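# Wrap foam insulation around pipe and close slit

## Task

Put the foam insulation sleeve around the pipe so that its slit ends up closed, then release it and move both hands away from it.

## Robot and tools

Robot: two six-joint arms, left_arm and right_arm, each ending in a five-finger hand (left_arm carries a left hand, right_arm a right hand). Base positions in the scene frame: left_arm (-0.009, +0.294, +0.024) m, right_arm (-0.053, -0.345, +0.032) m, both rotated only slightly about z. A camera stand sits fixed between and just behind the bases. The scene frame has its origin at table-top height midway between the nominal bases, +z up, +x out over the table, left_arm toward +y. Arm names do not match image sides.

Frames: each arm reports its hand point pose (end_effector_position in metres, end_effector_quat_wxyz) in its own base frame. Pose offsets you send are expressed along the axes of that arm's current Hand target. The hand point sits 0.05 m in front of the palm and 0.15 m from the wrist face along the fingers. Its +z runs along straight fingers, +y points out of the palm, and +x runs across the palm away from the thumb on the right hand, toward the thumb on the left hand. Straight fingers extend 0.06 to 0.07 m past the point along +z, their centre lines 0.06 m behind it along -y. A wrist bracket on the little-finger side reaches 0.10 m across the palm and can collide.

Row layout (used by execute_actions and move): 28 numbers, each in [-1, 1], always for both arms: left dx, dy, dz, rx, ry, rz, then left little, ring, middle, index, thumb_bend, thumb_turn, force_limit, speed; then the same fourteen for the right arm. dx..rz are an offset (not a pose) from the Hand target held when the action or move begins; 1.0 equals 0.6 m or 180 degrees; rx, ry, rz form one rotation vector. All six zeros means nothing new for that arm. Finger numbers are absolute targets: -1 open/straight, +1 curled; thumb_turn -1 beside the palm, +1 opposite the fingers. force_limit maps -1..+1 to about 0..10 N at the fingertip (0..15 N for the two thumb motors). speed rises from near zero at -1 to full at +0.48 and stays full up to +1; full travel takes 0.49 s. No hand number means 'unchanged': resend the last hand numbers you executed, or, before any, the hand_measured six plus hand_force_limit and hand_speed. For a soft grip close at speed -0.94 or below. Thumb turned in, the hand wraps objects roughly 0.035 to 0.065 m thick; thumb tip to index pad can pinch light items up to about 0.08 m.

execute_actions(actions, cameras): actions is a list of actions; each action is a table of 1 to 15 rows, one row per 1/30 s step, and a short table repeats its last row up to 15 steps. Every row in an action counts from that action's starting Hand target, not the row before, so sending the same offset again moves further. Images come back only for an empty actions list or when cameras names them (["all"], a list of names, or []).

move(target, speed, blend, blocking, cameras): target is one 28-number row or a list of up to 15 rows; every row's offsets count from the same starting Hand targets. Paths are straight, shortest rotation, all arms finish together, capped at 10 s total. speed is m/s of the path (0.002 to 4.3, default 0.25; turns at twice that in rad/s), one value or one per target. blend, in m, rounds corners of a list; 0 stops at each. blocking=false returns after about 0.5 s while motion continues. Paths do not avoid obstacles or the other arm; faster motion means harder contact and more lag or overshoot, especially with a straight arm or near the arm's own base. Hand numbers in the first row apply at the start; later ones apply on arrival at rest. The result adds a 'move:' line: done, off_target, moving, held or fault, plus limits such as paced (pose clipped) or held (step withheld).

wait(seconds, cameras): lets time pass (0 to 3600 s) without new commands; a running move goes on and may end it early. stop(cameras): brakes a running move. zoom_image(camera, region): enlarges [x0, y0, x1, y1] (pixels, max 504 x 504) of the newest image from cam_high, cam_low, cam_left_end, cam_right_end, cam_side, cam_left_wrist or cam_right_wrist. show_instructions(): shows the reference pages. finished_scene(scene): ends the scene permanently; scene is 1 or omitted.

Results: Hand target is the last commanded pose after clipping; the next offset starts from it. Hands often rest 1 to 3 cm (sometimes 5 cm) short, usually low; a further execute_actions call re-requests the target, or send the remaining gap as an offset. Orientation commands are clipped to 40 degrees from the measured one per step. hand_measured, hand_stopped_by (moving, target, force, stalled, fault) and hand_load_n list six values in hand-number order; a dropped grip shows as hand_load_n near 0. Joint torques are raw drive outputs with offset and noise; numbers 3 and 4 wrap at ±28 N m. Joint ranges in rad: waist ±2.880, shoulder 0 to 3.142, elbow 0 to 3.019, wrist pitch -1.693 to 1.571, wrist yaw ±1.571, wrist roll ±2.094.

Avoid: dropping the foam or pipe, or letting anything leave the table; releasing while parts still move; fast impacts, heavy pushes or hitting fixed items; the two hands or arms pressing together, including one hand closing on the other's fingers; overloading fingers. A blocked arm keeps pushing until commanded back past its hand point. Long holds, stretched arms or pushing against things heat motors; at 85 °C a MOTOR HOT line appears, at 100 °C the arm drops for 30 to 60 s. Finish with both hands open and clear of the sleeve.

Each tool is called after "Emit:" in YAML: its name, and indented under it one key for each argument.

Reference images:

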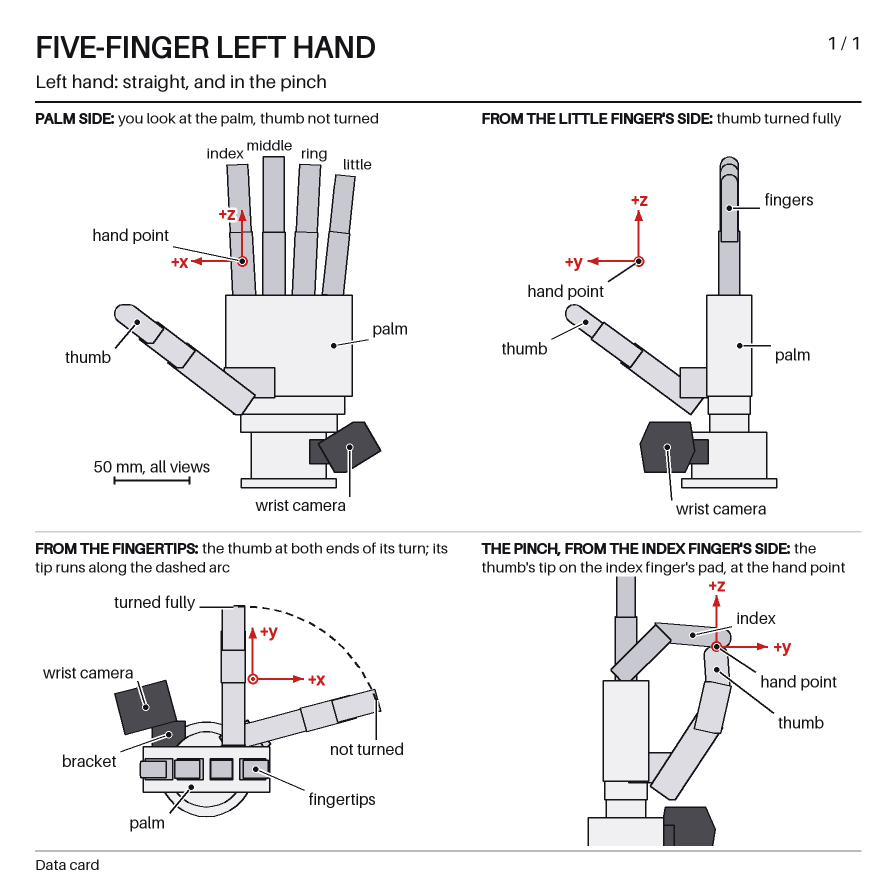

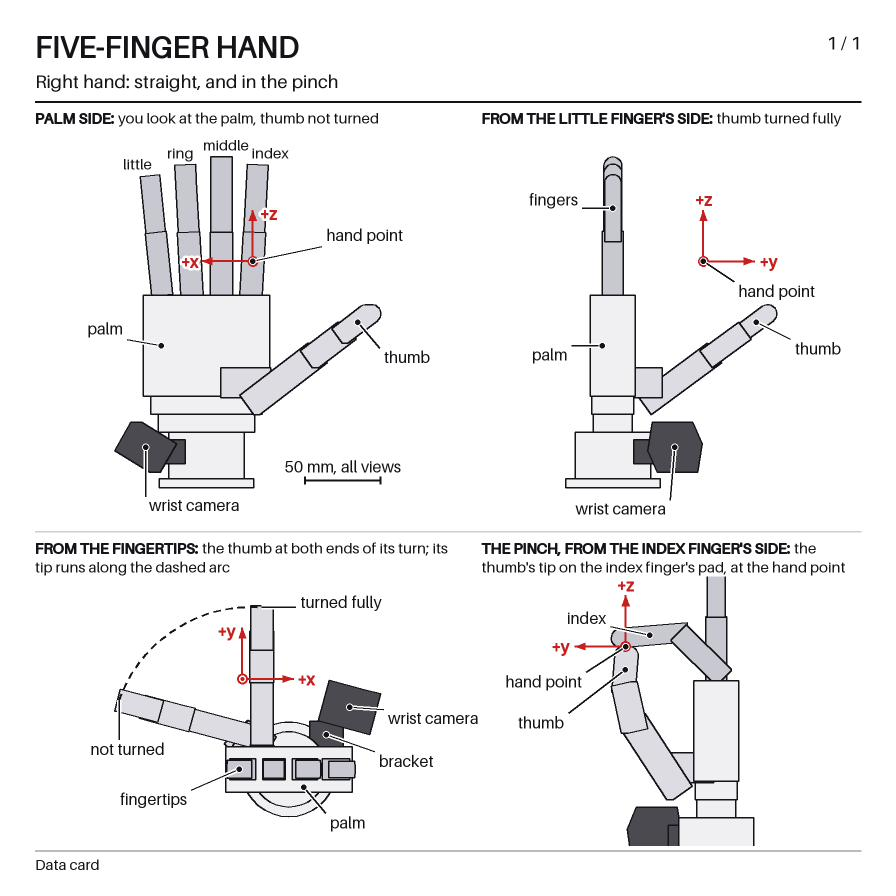

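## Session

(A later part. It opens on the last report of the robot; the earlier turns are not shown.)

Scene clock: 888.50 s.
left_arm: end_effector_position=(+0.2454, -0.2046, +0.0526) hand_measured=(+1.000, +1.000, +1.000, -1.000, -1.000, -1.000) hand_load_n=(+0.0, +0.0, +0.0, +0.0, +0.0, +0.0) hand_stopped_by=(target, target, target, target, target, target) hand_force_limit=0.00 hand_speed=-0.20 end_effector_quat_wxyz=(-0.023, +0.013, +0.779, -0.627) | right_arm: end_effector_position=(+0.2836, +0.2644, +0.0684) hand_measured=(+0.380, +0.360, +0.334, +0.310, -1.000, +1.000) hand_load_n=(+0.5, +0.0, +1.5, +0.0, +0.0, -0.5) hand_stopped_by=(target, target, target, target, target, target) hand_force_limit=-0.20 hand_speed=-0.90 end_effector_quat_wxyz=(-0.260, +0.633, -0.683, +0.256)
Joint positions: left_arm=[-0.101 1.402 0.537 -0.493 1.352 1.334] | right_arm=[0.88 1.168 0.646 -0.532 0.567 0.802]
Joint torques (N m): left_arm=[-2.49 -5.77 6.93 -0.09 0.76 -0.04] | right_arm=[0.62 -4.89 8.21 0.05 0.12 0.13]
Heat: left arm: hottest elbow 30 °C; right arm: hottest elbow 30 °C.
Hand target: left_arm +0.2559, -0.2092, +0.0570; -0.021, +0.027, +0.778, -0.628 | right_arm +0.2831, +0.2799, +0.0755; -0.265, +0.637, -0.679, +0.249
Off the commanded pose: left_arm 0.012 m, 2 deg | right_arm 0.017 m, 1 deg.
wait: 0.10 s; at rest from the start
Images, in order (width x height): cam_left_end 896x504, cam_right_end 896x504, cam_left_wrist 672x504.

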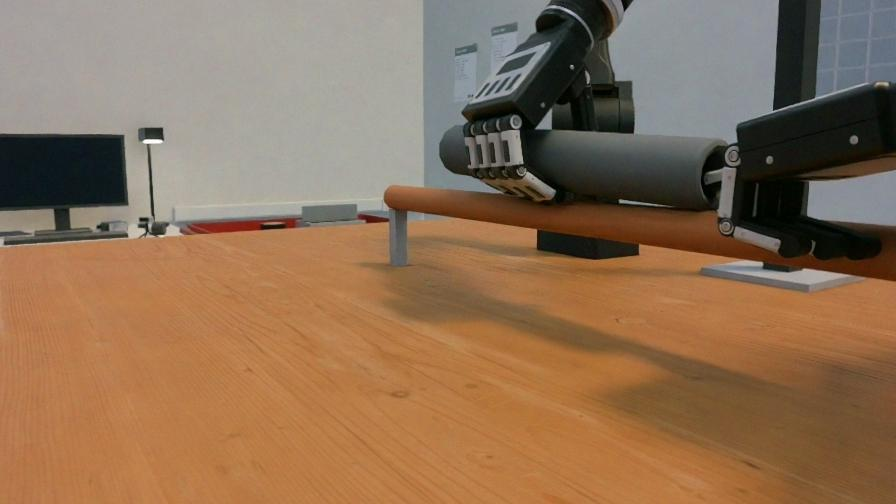

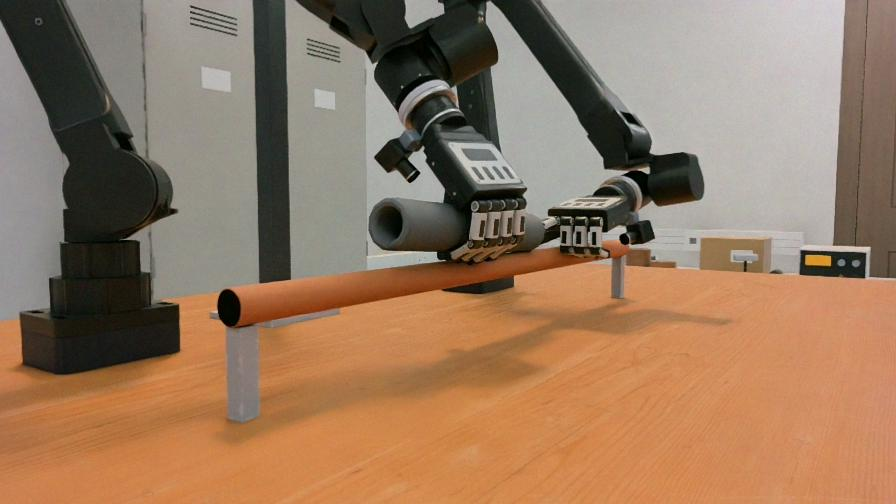

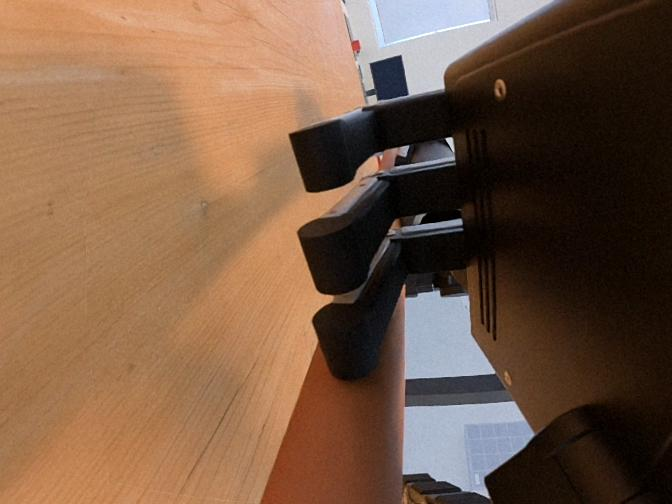

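Emit:
move:
  target: [0,0.0245,0.0053,0,0,0,1,1,1,-1,-1,-1,0,-0.2,0,0,0,0,0,0,0.38,0.36,0.335,0.31,-1,1,-0.2,-0.9]
  speed: 0.02
  cameras: ["cam_high","cam_side","cam_left_end"]

Emit:
zoom_image:
  camera: "cam_side"
  region: [340, 170, 680, 280]

Emit:
zoom_image:
  camera: "cam_left_end"
  region: [680, 100, 820, 230]

Scene clock: 889.83 s.
left_arm: end_effector_position=(+0.2450, -0.2058, +0.0457) hand_measured=(+1.000, +1.000, +1.000, -1.000, -1.000, -1.000) hand_load_n=(+0.0, +0.0, +0.0, +0.0, +0.0, -0.5) hand_stopped_by=(target, target, target, target, target, target) hand_force_limit=0.00 hand_speed=-0.20 end_effector_quat_wxyz=(-0.032, +0.009, +0.774, -0.632) | right_arm: end_effector_position=(+0.2836, +0.2643, +0.0682) hand_measured=(+0.380, +0.360, +0.334, +0.310, -1.000, +1.000) hand_load_n=(+0.0, +0.0, +1.0, +0.0, +0.0, +0.0) hand_stopped_by=(target, target, target, target, target, target) hand_force_limit=-0.20 hand_speed=-0.90 end_effector_quat_wxyz=(-0.260, +0.633, -0.683, +0.257)
Joint positions: left_arm=[-0.101 1.441 0.538 -0.48 1.366 1.34] | right_arm=[0.88 1.168 0.646 -0.532 0.567 0.802]
Joint torques (N m): left_arm=[-2.67 -5.3 5.83 1.21 0.22 -0.03] | right_arm=[0.32 -5.07 8.25 0.1 0.14 0.15]
Heat: left arm: hottest elbow 30 °C; right arm: hottest elbow 30 °C.
Hand target: left_arm +0.2560, -0.2092, +0.0420; -0.020, +0.027, +0.778, -0.628 | right_arm +0.2830, +0.2798, +0.0754; -0.265, +0.637, -0.679, +0.249
Off the commanded pose: left_arm 0.012 m, 2 deg | right_arm 0.017 m, 1 deg.
move: off_target (left_arm)
Images, in order (width x height): cam_high 896x504, cam_left_end 896x504, cam_side 896x504.

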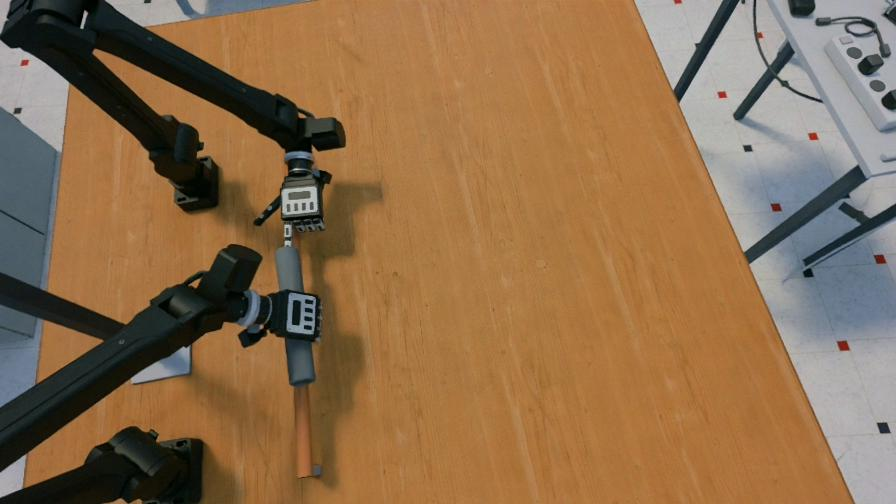

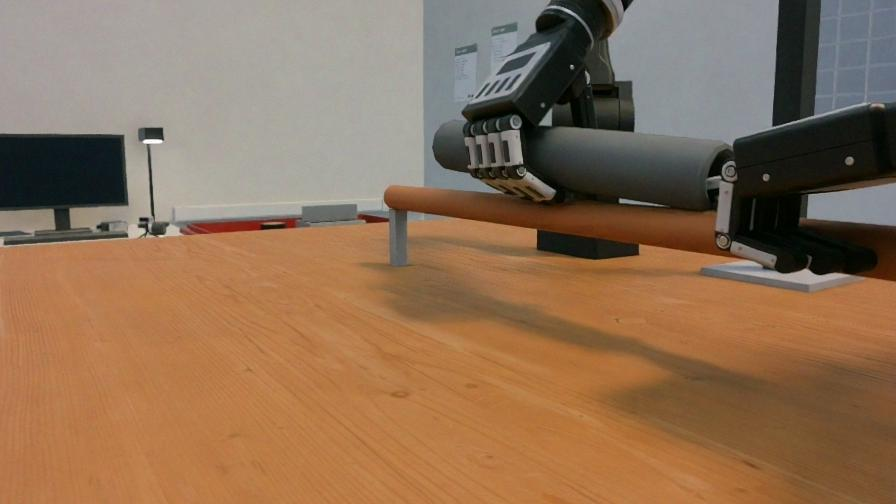

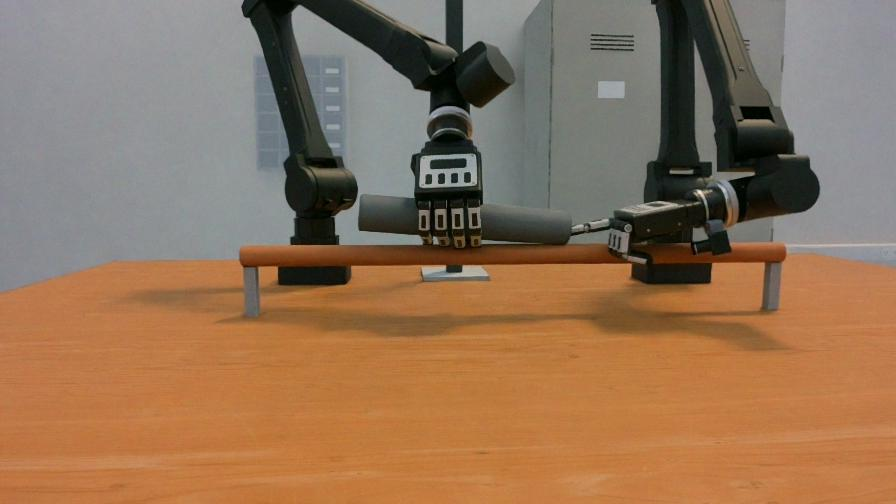

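Scaled by 1.482.

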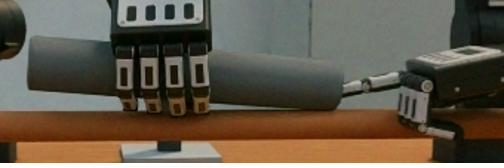

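Scaled by 3.600.

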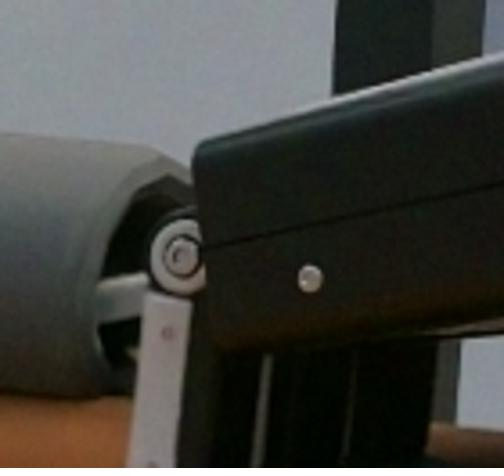

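Emit:
zoom_image:
  camera: "cam_high"
  region: [260, 210, 330, 280]

Emit:
zoom_image:
  camera: "cam_left_end"
  region: [690, 130, 750, 220]

Scaled by 7.200.

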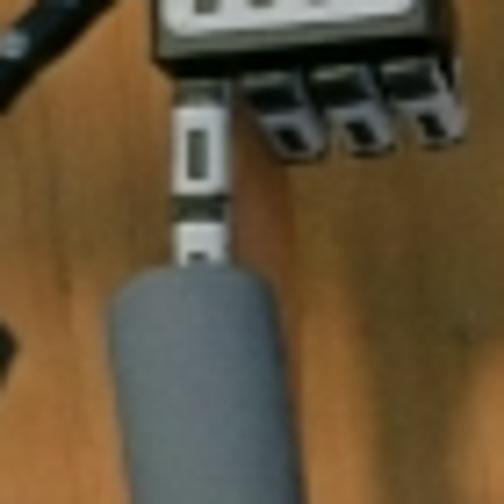

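Scaled by 5.600.

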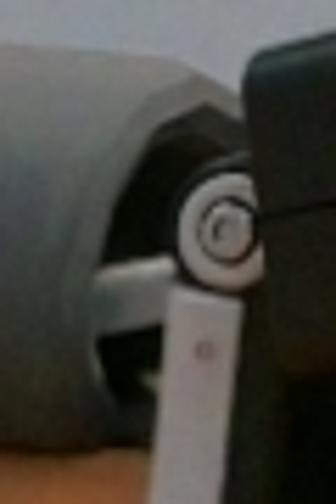

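Emit:
move:
  target: [-0.0166,-0.0245,-0.005,0,0,0,1,1,1,-1,-1,-1,0,-0.2,0,0,0,0,0,0,0.38,0.36,0.335,0.31,-1,1,-0.2,-0.9]
  speed: 0.05
  cameras: ["cam_high","cam_side"]

Emit:
zoom_image:
  camera: "cam_high"
  region: [230, 190, 370, 400]

Scene clock: 891.27 s.
left_arm: end_effector_position=(+0.2545, -0.2058, +0.0502) hand_measured=(+1.000, +1.000, +1.000, -1.000, -1.000, -1.000) hand_load_n=(+0.0, +0.0, +0.0, +0.0, +0.0, -0.5) hand_stopped_by=(target, target, target, target, target, target) hand_force_limit=0.00 hand_speed=-0.20 end_effector_quat_wxyz=(-0.028, +0.010, +0.778, -0.628) | right_arm: end_effector_position=(+0.2836, +0.2643, +0.0682) hand_measured=(+0.380, +0.360, +0.334, +0.310, -1.000, +1.000) hand_load_n=(+0.0, +0.0, +1.0, +0.0, +0.0, +0.0) hand_stopped_by=(target, target, target, target, target, target) hand_force_limit=-0.20 hand_speed=-0.90 end_effector_quat_wxyz=(-0.260, +0.633, -0.683, +0.256)
Joint positions: left_arm=[-0.101 1.441 0.565 -0.5 1.356 1.34] | right_arm=[0.88 1.168 0.646 -0.532 0.567 0.803]
Joint torques (N m): left_arm=[-2.43 -7.53 6.74 -0.09 0.61 -0.07] | right_arm=[0.67 -4.78 8.2 0.1 0.12 0.15]
Heat: left arm: hottest elbow 30 °C; right arm: hottest elbow 30 °C.
Hand target: left_arm +0.2659, -0.2101, +0.0571; -0.020, +0.027, +0.778, -0.628 | right_arm +0.2830, +0.2798, +0.0754; -0.265, +0.637, -0.679, +0.249
Off the commanded pose: left_arm 0.014 m, 2 deg | right_arm 0.017 m, 1 deg.
move: off_target (left_arm)

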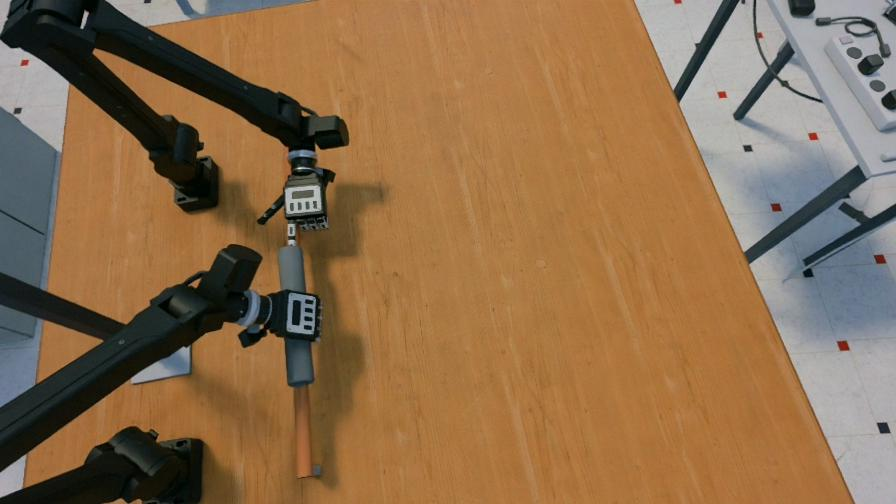

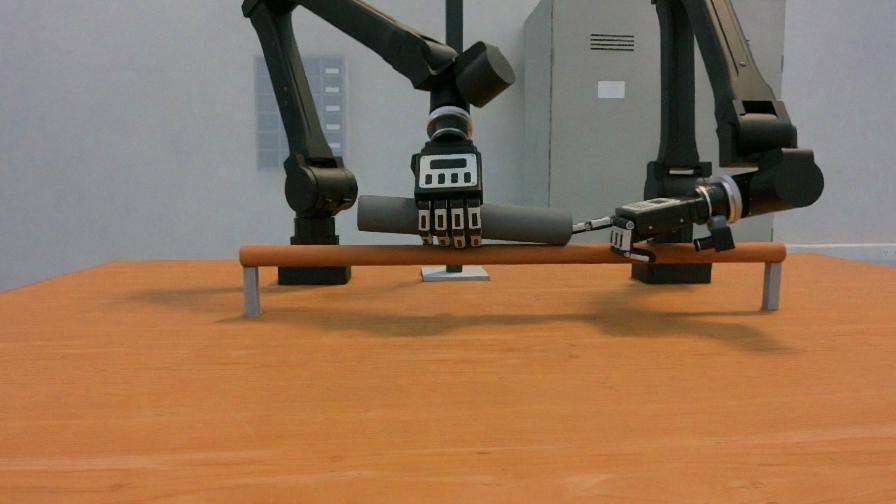

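Scaled by 2.400.

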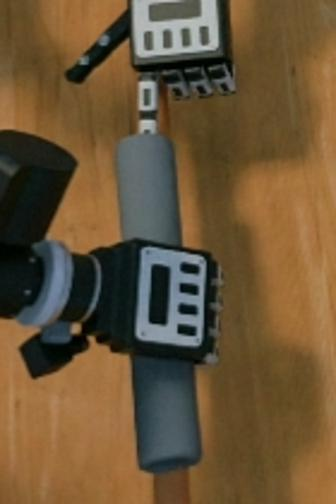

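Emit:
move:
  target: [0,0,0,0,0,0,1,1,1,-1,-1,-1,0,-0.2,0.0005,0.0073,-0.0068,0.0006,0.0094,0.0102,0.38,0.36,0.335,0.31,-1,1,-0.2,-0.9]
  speed: 0.05
  cameras: ["cam_high","cam_side"]

Emit:
zoom_image:
  camera: "cam_high"
  region: [230, 190, 370, 400]

Scene clock: 892.63 s.
left_arm: end_effector_position=(+0.2541, -0.2058, +0.0502) hand_measured=(+1.000, +1.000, +1.000, -1.000, -1.000, -1.000) hand_load_n=(+0.0, +0.0, +0.0, +0.0, +0.0, +0.0) hand_stopped_by=(target, target, target, target, target, target) hand_force_limit=0.00 hand_speed=-0.20 end_effector_quat_wxyz=(-0.029, +0.010, +0.778, -0.628) | right_arm: end_effector_position=(+0.2798, +0.2659, +0.0711) hand_measured=(+0.380, +0.360, +0.334, +0.310, -1.000, +1.000) hand_load_n=(+0.5, +0.0, +0.5, +0.0, +0.0, +0.0) hand_stopped_by=(target, target, target, target, target, target) hand_force_limit=-0.20 hand_speed=-0.90 end_effector_quat_wxyz=(+0.258, -0.616, +0.697, -0.262)
Joint positions: left_arm=[-0.101 1.441 0.565 -0.502 1.356 1.34] | right_arm=[0.906 1.168 0.656 -0.575 0.603 0.877]
Joint torques (N m): left_arm=[-2.67 -7.53 6.8 -0.13 0.61 -0.06] | right_arm=[-0.03 -5.25 7.94 0.01 0.07 0.15]
Heat: left arm: hottest elbow 30 °C; right arm: hottest elbow 30 °C.
Hand target: left_arm +0.2659, -0.2101, +0.0571; -0.020, +0.027, +0.778, -0.628 | right_arm +0.2770, +0.2798, +0.0754; +0.260, -0.622, +0.693, -0.255
Off the commanded pose: left_arm 0.014 m, 2 deg | right_arm 0.015 m, 1 deg.
move: off_target (right_arm)

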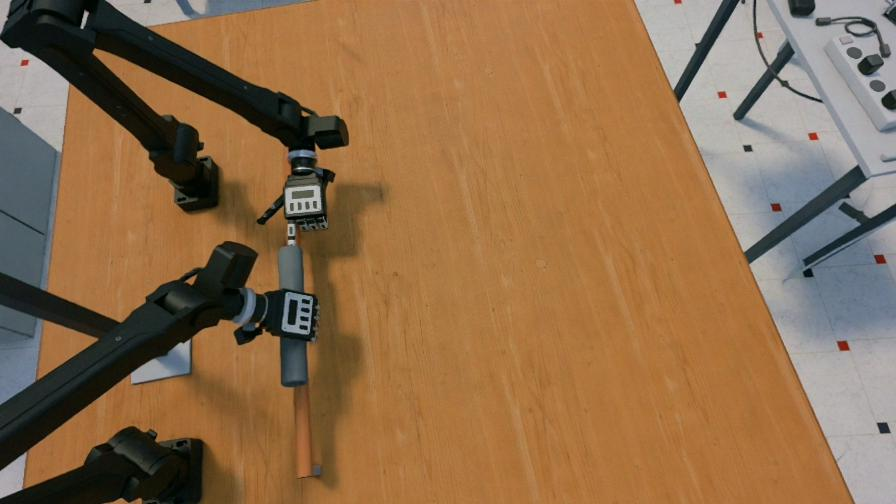

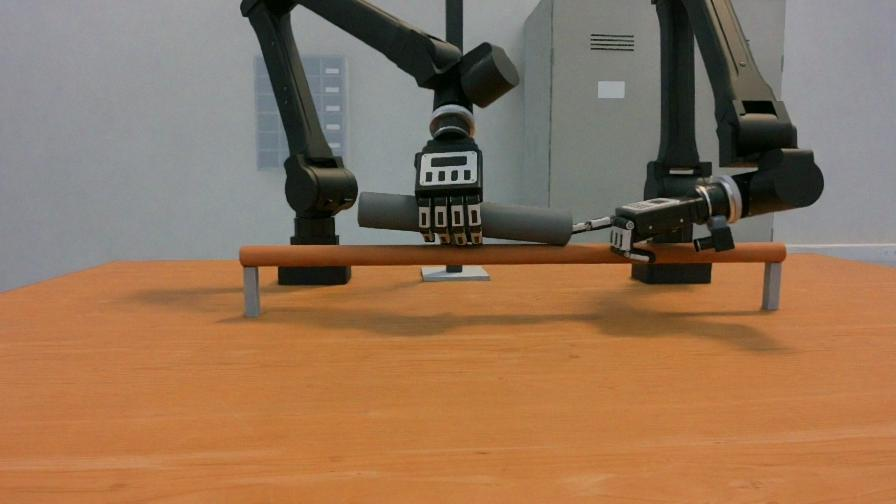

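Scaled by 2.400.

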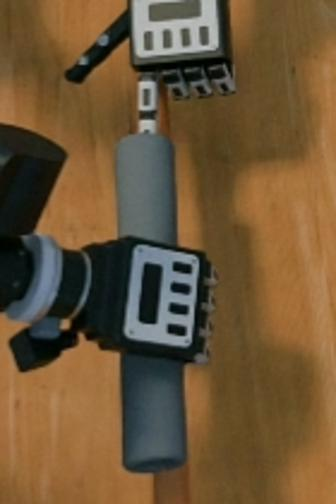

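Emit:
move:
  target: [0,0.0245,0.0053,0,0,0,1,1,1,-1,-1,-1,0,-0.2,0,0,0,0,0,0,0.38,0.36,0.335,0.31,-1,1,-0.2,-0.9]
  speed: 0.02
  cameras: ["cam_high","cam_side","cam_left_end"]

Emit:
zoom_image:
  camera: "cam_side"
  region: [520, 180, 680, 280]

Emit:
zoom_image:
  camera: "cam_left_end"
  region: [680, 100, 820, 230]

Emit:
zoom_image:
  camera: "cam_high"
  region: [230, 190, 370, 400]

Scene clock: 893.93 s.
left_arm: end_effector_position=(+0.2541, -0.2068, +0.0462) hand_measured=(+1.000, +1.000, +1.000, -1.000, -1.000, -1.000) hand_load_n=(+0.0, +0.0, +0.0, +0.0, +0.0, -0.5) hand_stopped_by=(target, target, target, target, target, target) hand_force_limit=0.00 hand_speed=-0.20 end_effector_quat_wxyz=(-0.033, +0.008, +0.774, -0.632) | right_arm: end_effector_position=(+0.2798, +0.2659, +0.0711) hand_measured=(+0.380, +0.360, +0.334, +0.310, -1.000, +1.000) hand_load_n=(+0.5, +0.0, +0.0, +0.0, +0.0, +0.0) hand_stopped_by=(target, target, target, target, target, target) hand_force_limit=-0.20 hand_speed=-0.90 end_effector_quat_wxyz=(+0.258, -0.615, +0.697, -0.262)
Joint positions: left_arm=[-0.101 1.464 0.565 -0.488 1.368 1.342] | right_arm=[0.906 1.168 0.656 -0.575 0.603 0.877]
Joint torques (N m): left_arm=[-2.55 -5.95 5.83 1.36 0.16 -0.03] | right_arm=[0.32 -4.89 7.8 -0.02 0.08 0.11]
Heat: left arm: hottest elbow 30 °C; right arm: hottest elbow 30 °C.
Hand target: left_arm +0.2659, -0.2101, +0.0419; -0.021, +0.027, +0.778, -0.628 | right_arm +0.2771, +0.2797, +0.0754; +0.260, -0.622, +0.693, -0.255
Off the commanded pose: left_arm 0.013 m, 3 deg | right_arm 0.015 m, 1 deg.
move: off_target (left_arm)
Images, in order (width x height): cam_high 896x504, cam_left_end 896x504, cam_side 896x504.

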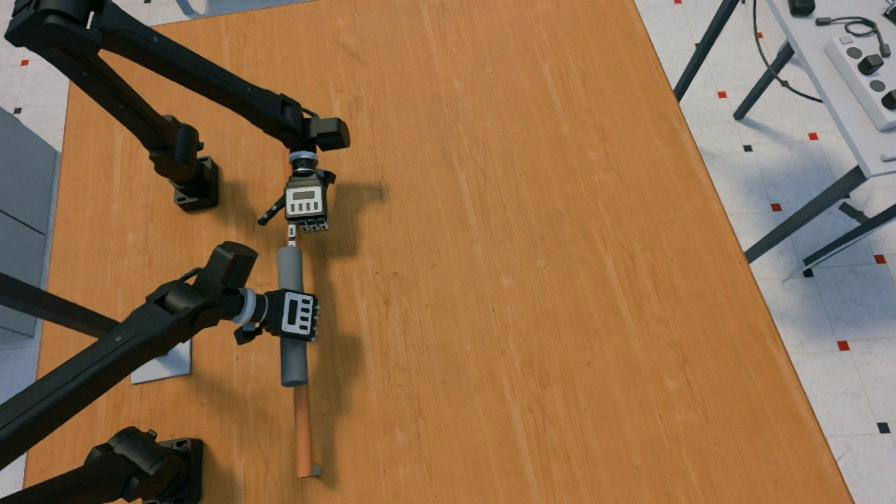

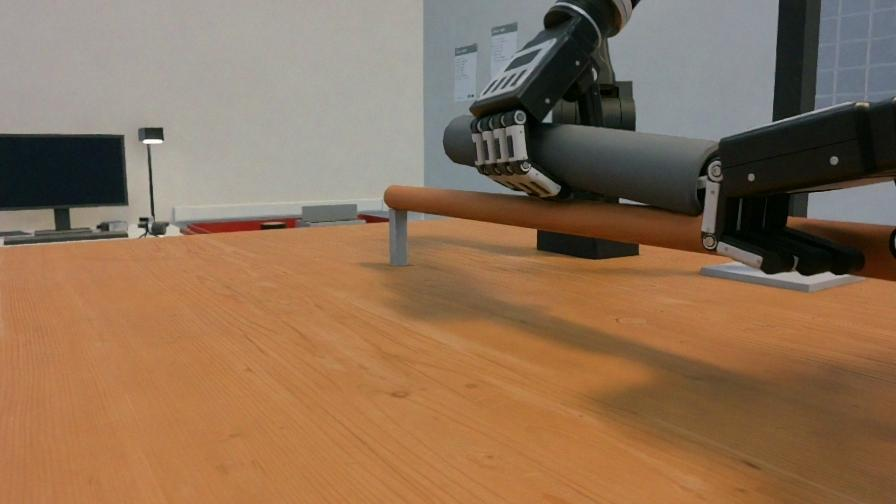

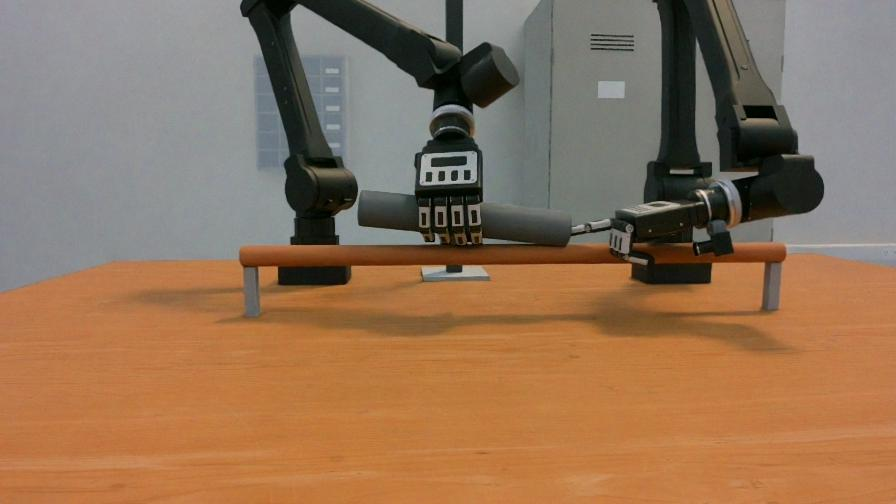

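Scaled by 3.150.

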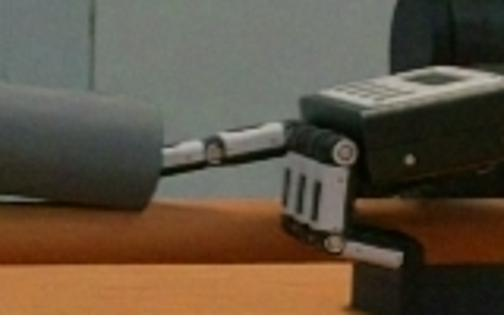

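Scaled by 3.600.

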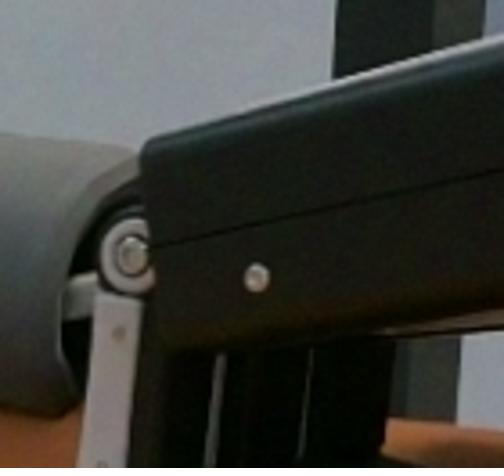

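Scaled by 2.400.

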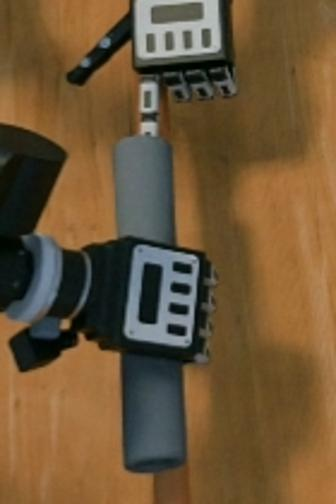

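Emit:
wait:
  seconds: 0.1
  cameras: ["cam_right_end","cam_right_wrist","cam_low"]

Emit:
zoom_image:
  camera: "cam_right_end"
  region: [370, 150, 620, 290]

Scene clock: 894.70 s.
left_arm: end_effector_position=(+0.2542, -0.2068, +0.0462) hand_measured=(+1.000, +1.000, +1.000, -1.000, -1.000, -1.000) hand_load_n=(+0.0, +0.0, +0.0, +0.0, +0.0, -0.5) hand_stopped_by=(target, target, target, target, target, target) hand_force_limit=0.00 hand_speed=-0.20 end_effector_quat_wxyz=(-0.033, +0.008, +0.774, -0.632) | right_arm: end_effector_position=(+0.2798, +0.2659, +0.0711) hand_measured=(+0.380, +0.360, +0.334, +0.310, -1.000, +1.000) hand_load_n=(+0.0, +0.0, +0.5, +0.0, +0.0, +0.0) hand_stopped_by=(target, target, target, target, target, target) hand_force_limit=-0.20 hand_speed=-0.90 end_effector_quat_wxyz=(+0.258, -0.615, +0.697, -0.262)
Joint positions: left_arm=[-0.101 1.464 0.565 -0.488 1.368 1.342] | right_arm=[0.906 1.168 0.656 -0.575 0.603 0.877]
Joint torques (N m): left_arm=[-2.61 -5.77 5.87 1.35 0.18 -0.01] | right_arm=[0.09 -4.95 7.84 -0.08 0.07 0.12]
Heat: left arm: hottest elbow 30 °C; right arm: hottest elbow 30 °C.
Hand target: left_arm +0.2659, -0.2101, +0.0419; -0.020, +0.027, +0.778, -0.628 | right_arm +0.2771, +0.2797, +0.0754; +0.260, -0.622, +0.693, -0.255
Off the commanded pose: left_arm 0.013 m, 3 deg | right_arm 0.015 m, 1 deg.
wait: 0.10 s; at rest from the start
Images, in order (width x height): cam_low 896x504, cam_right_end 896x504, cam_right_wrist 672x504.

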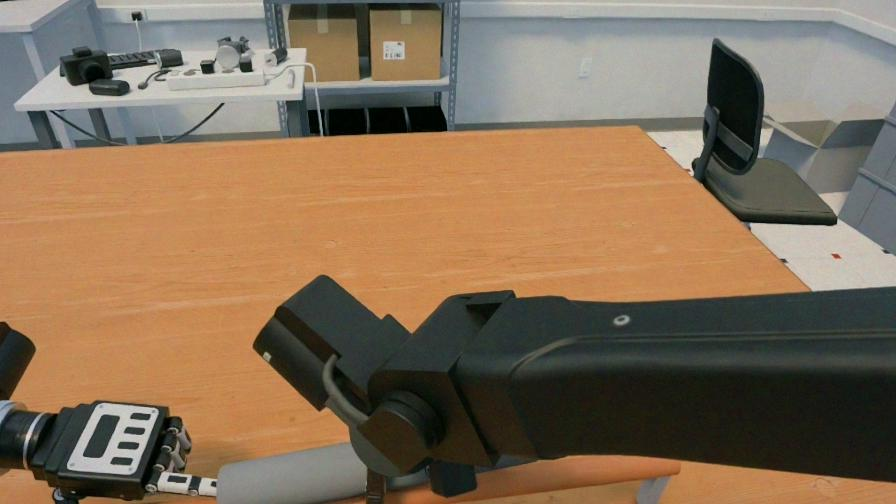

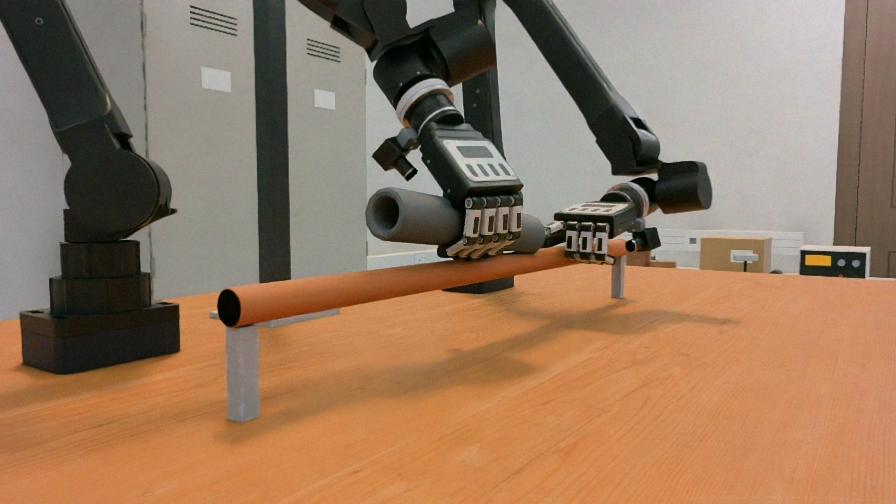

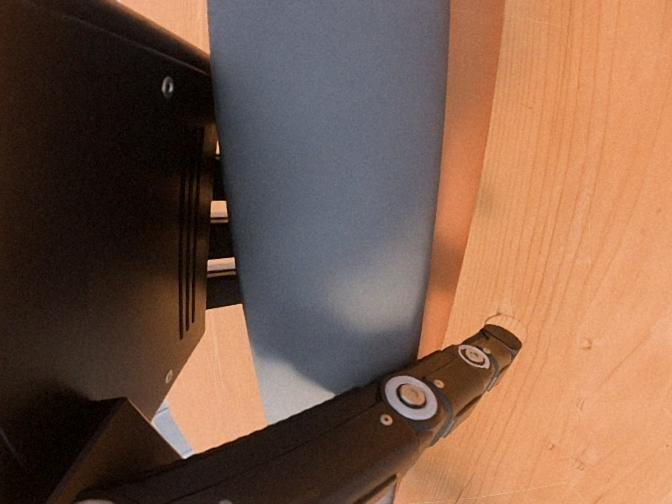

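Scaled by 2.016.

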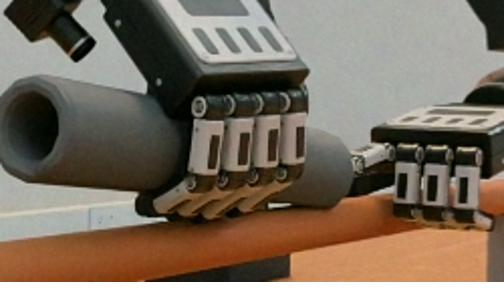

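Emit:
move:
  target: [0,0,0,0,0,0,1,1,1,-1,-1,-1,0,-0.2,0,0,0,0.0025,0.0203,-0.0188,0.38,0.36,0.335,0.31,-1,1,-0.2,-0.9]
  speed: 0.04
  cameras: ["cam_high","cam_side","cam_left_end"]

Emit:
zoom_image:
  camera: "cam_side"
  region: [340, 170, 680, 280]

Emit:
zoom_image:
  camera: "cam_left_end"
  region: [660, 110, 760, 240]

Emit:
zoom_image:
  camera: "cam_high"
  region: [230, 190, 370, 400]

Scene clock: 897.23 s.
left_arm: end_effector_position=(+0.2542, -0.2068, +0.0462) hand_measured=(+1.000, +1.000, +1.000, -1.000, -1.000, -1.000) hand_load_n=(+0.0, +0.0, +0.0, +0.0, +0.0, -0.5) hand_stopped_by=(target, target, target, target, target, target) hand_force_limit=0.00 hand_speed=-0.20 end_effector_quat_wxyz=(-0.033, +0.008, +0.774, -0.632) | right_arm: end_effector_position=(+0.2781, +0.2665, +0.0705) hand_measured=(+0.380, +0.360, +0.334, +0.310, -1.000, +1.000) hand_load_n=(+0.0, +0.0, +0.5, +0.0, +0.0, +0.0) hand_stopped_by=(target, target, target, target, target, target) hand_force_limit=-0.20 hand_speed=-0.90 end_effector_quat_wxyz=(+0.230, -0.628, +0.685, -0.290)
Joint positions: left_arm=[-0.101 1.464 0.565 -0.488 1.368 1.342] | right_arm=[0.939 1.213 0.703 -0.653 0.658 0.885]
Joint torques (N m): left_arm=[-2.49 -5.89 5.87 1.37 0.17 -0.03] | right_arm=[0.21 -5.54 7.86 0.12 0.19 0.07]
Heat: left arm: hottest elbow 30 °C; right arm: hottest elbow 30 °C.
Hand target: left_arm +0.2659, -0.2101, +0.0420; -0.020, +0.027, +0.778, -0.628 | right_arm +0.2770, +0.2797, +0.0753; +0.232, -0.633, +0.681, -0.285
Off the commanded pose: left_arm 0.013 m, 3 deg | right_arm 0.014 m, 1 deg.
move: off_target (right_arm)
Images, in order (width x height): cam_high 896x504, cam_left_end 896x504, cam_side 896x504.

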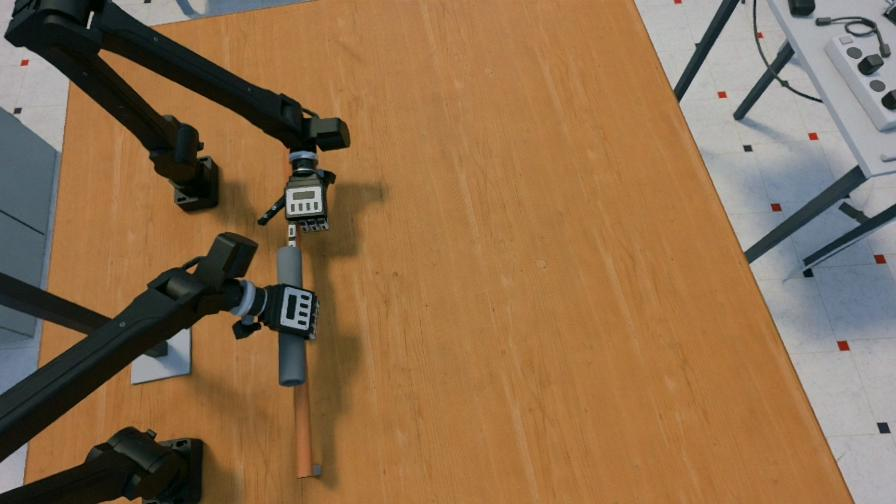

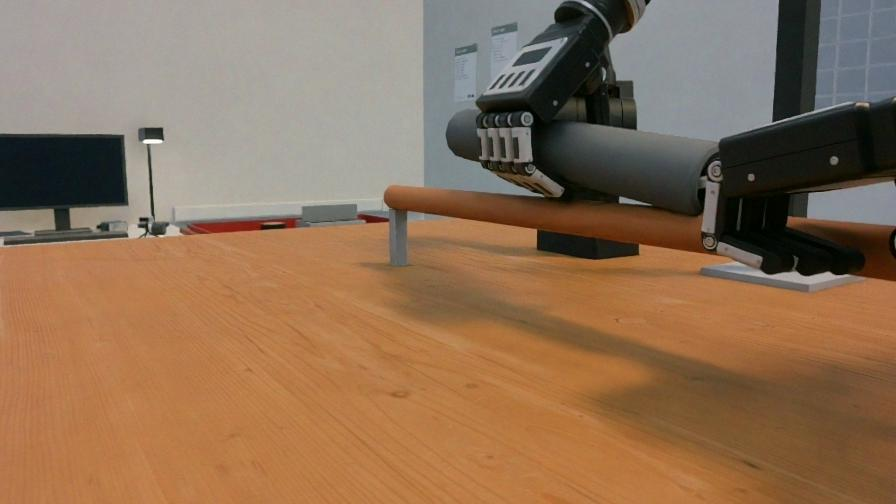

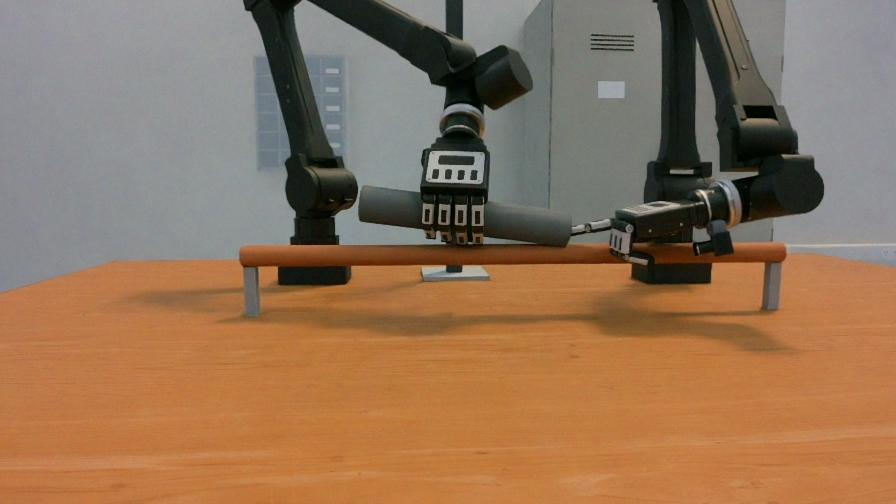

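Scaled by 1.482.

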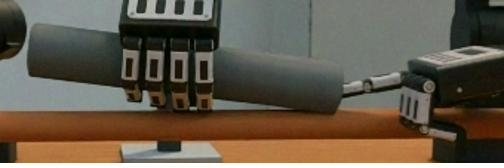

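Scaled by 3.877.

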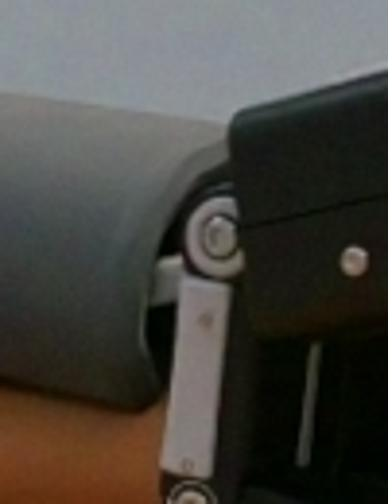

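Scaled by 2.400.

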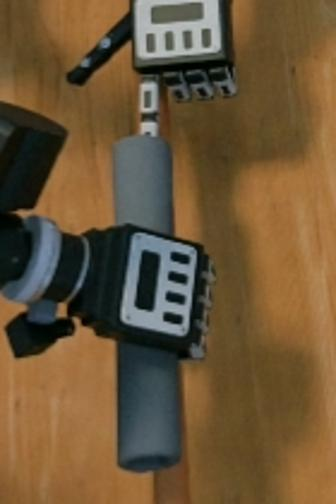

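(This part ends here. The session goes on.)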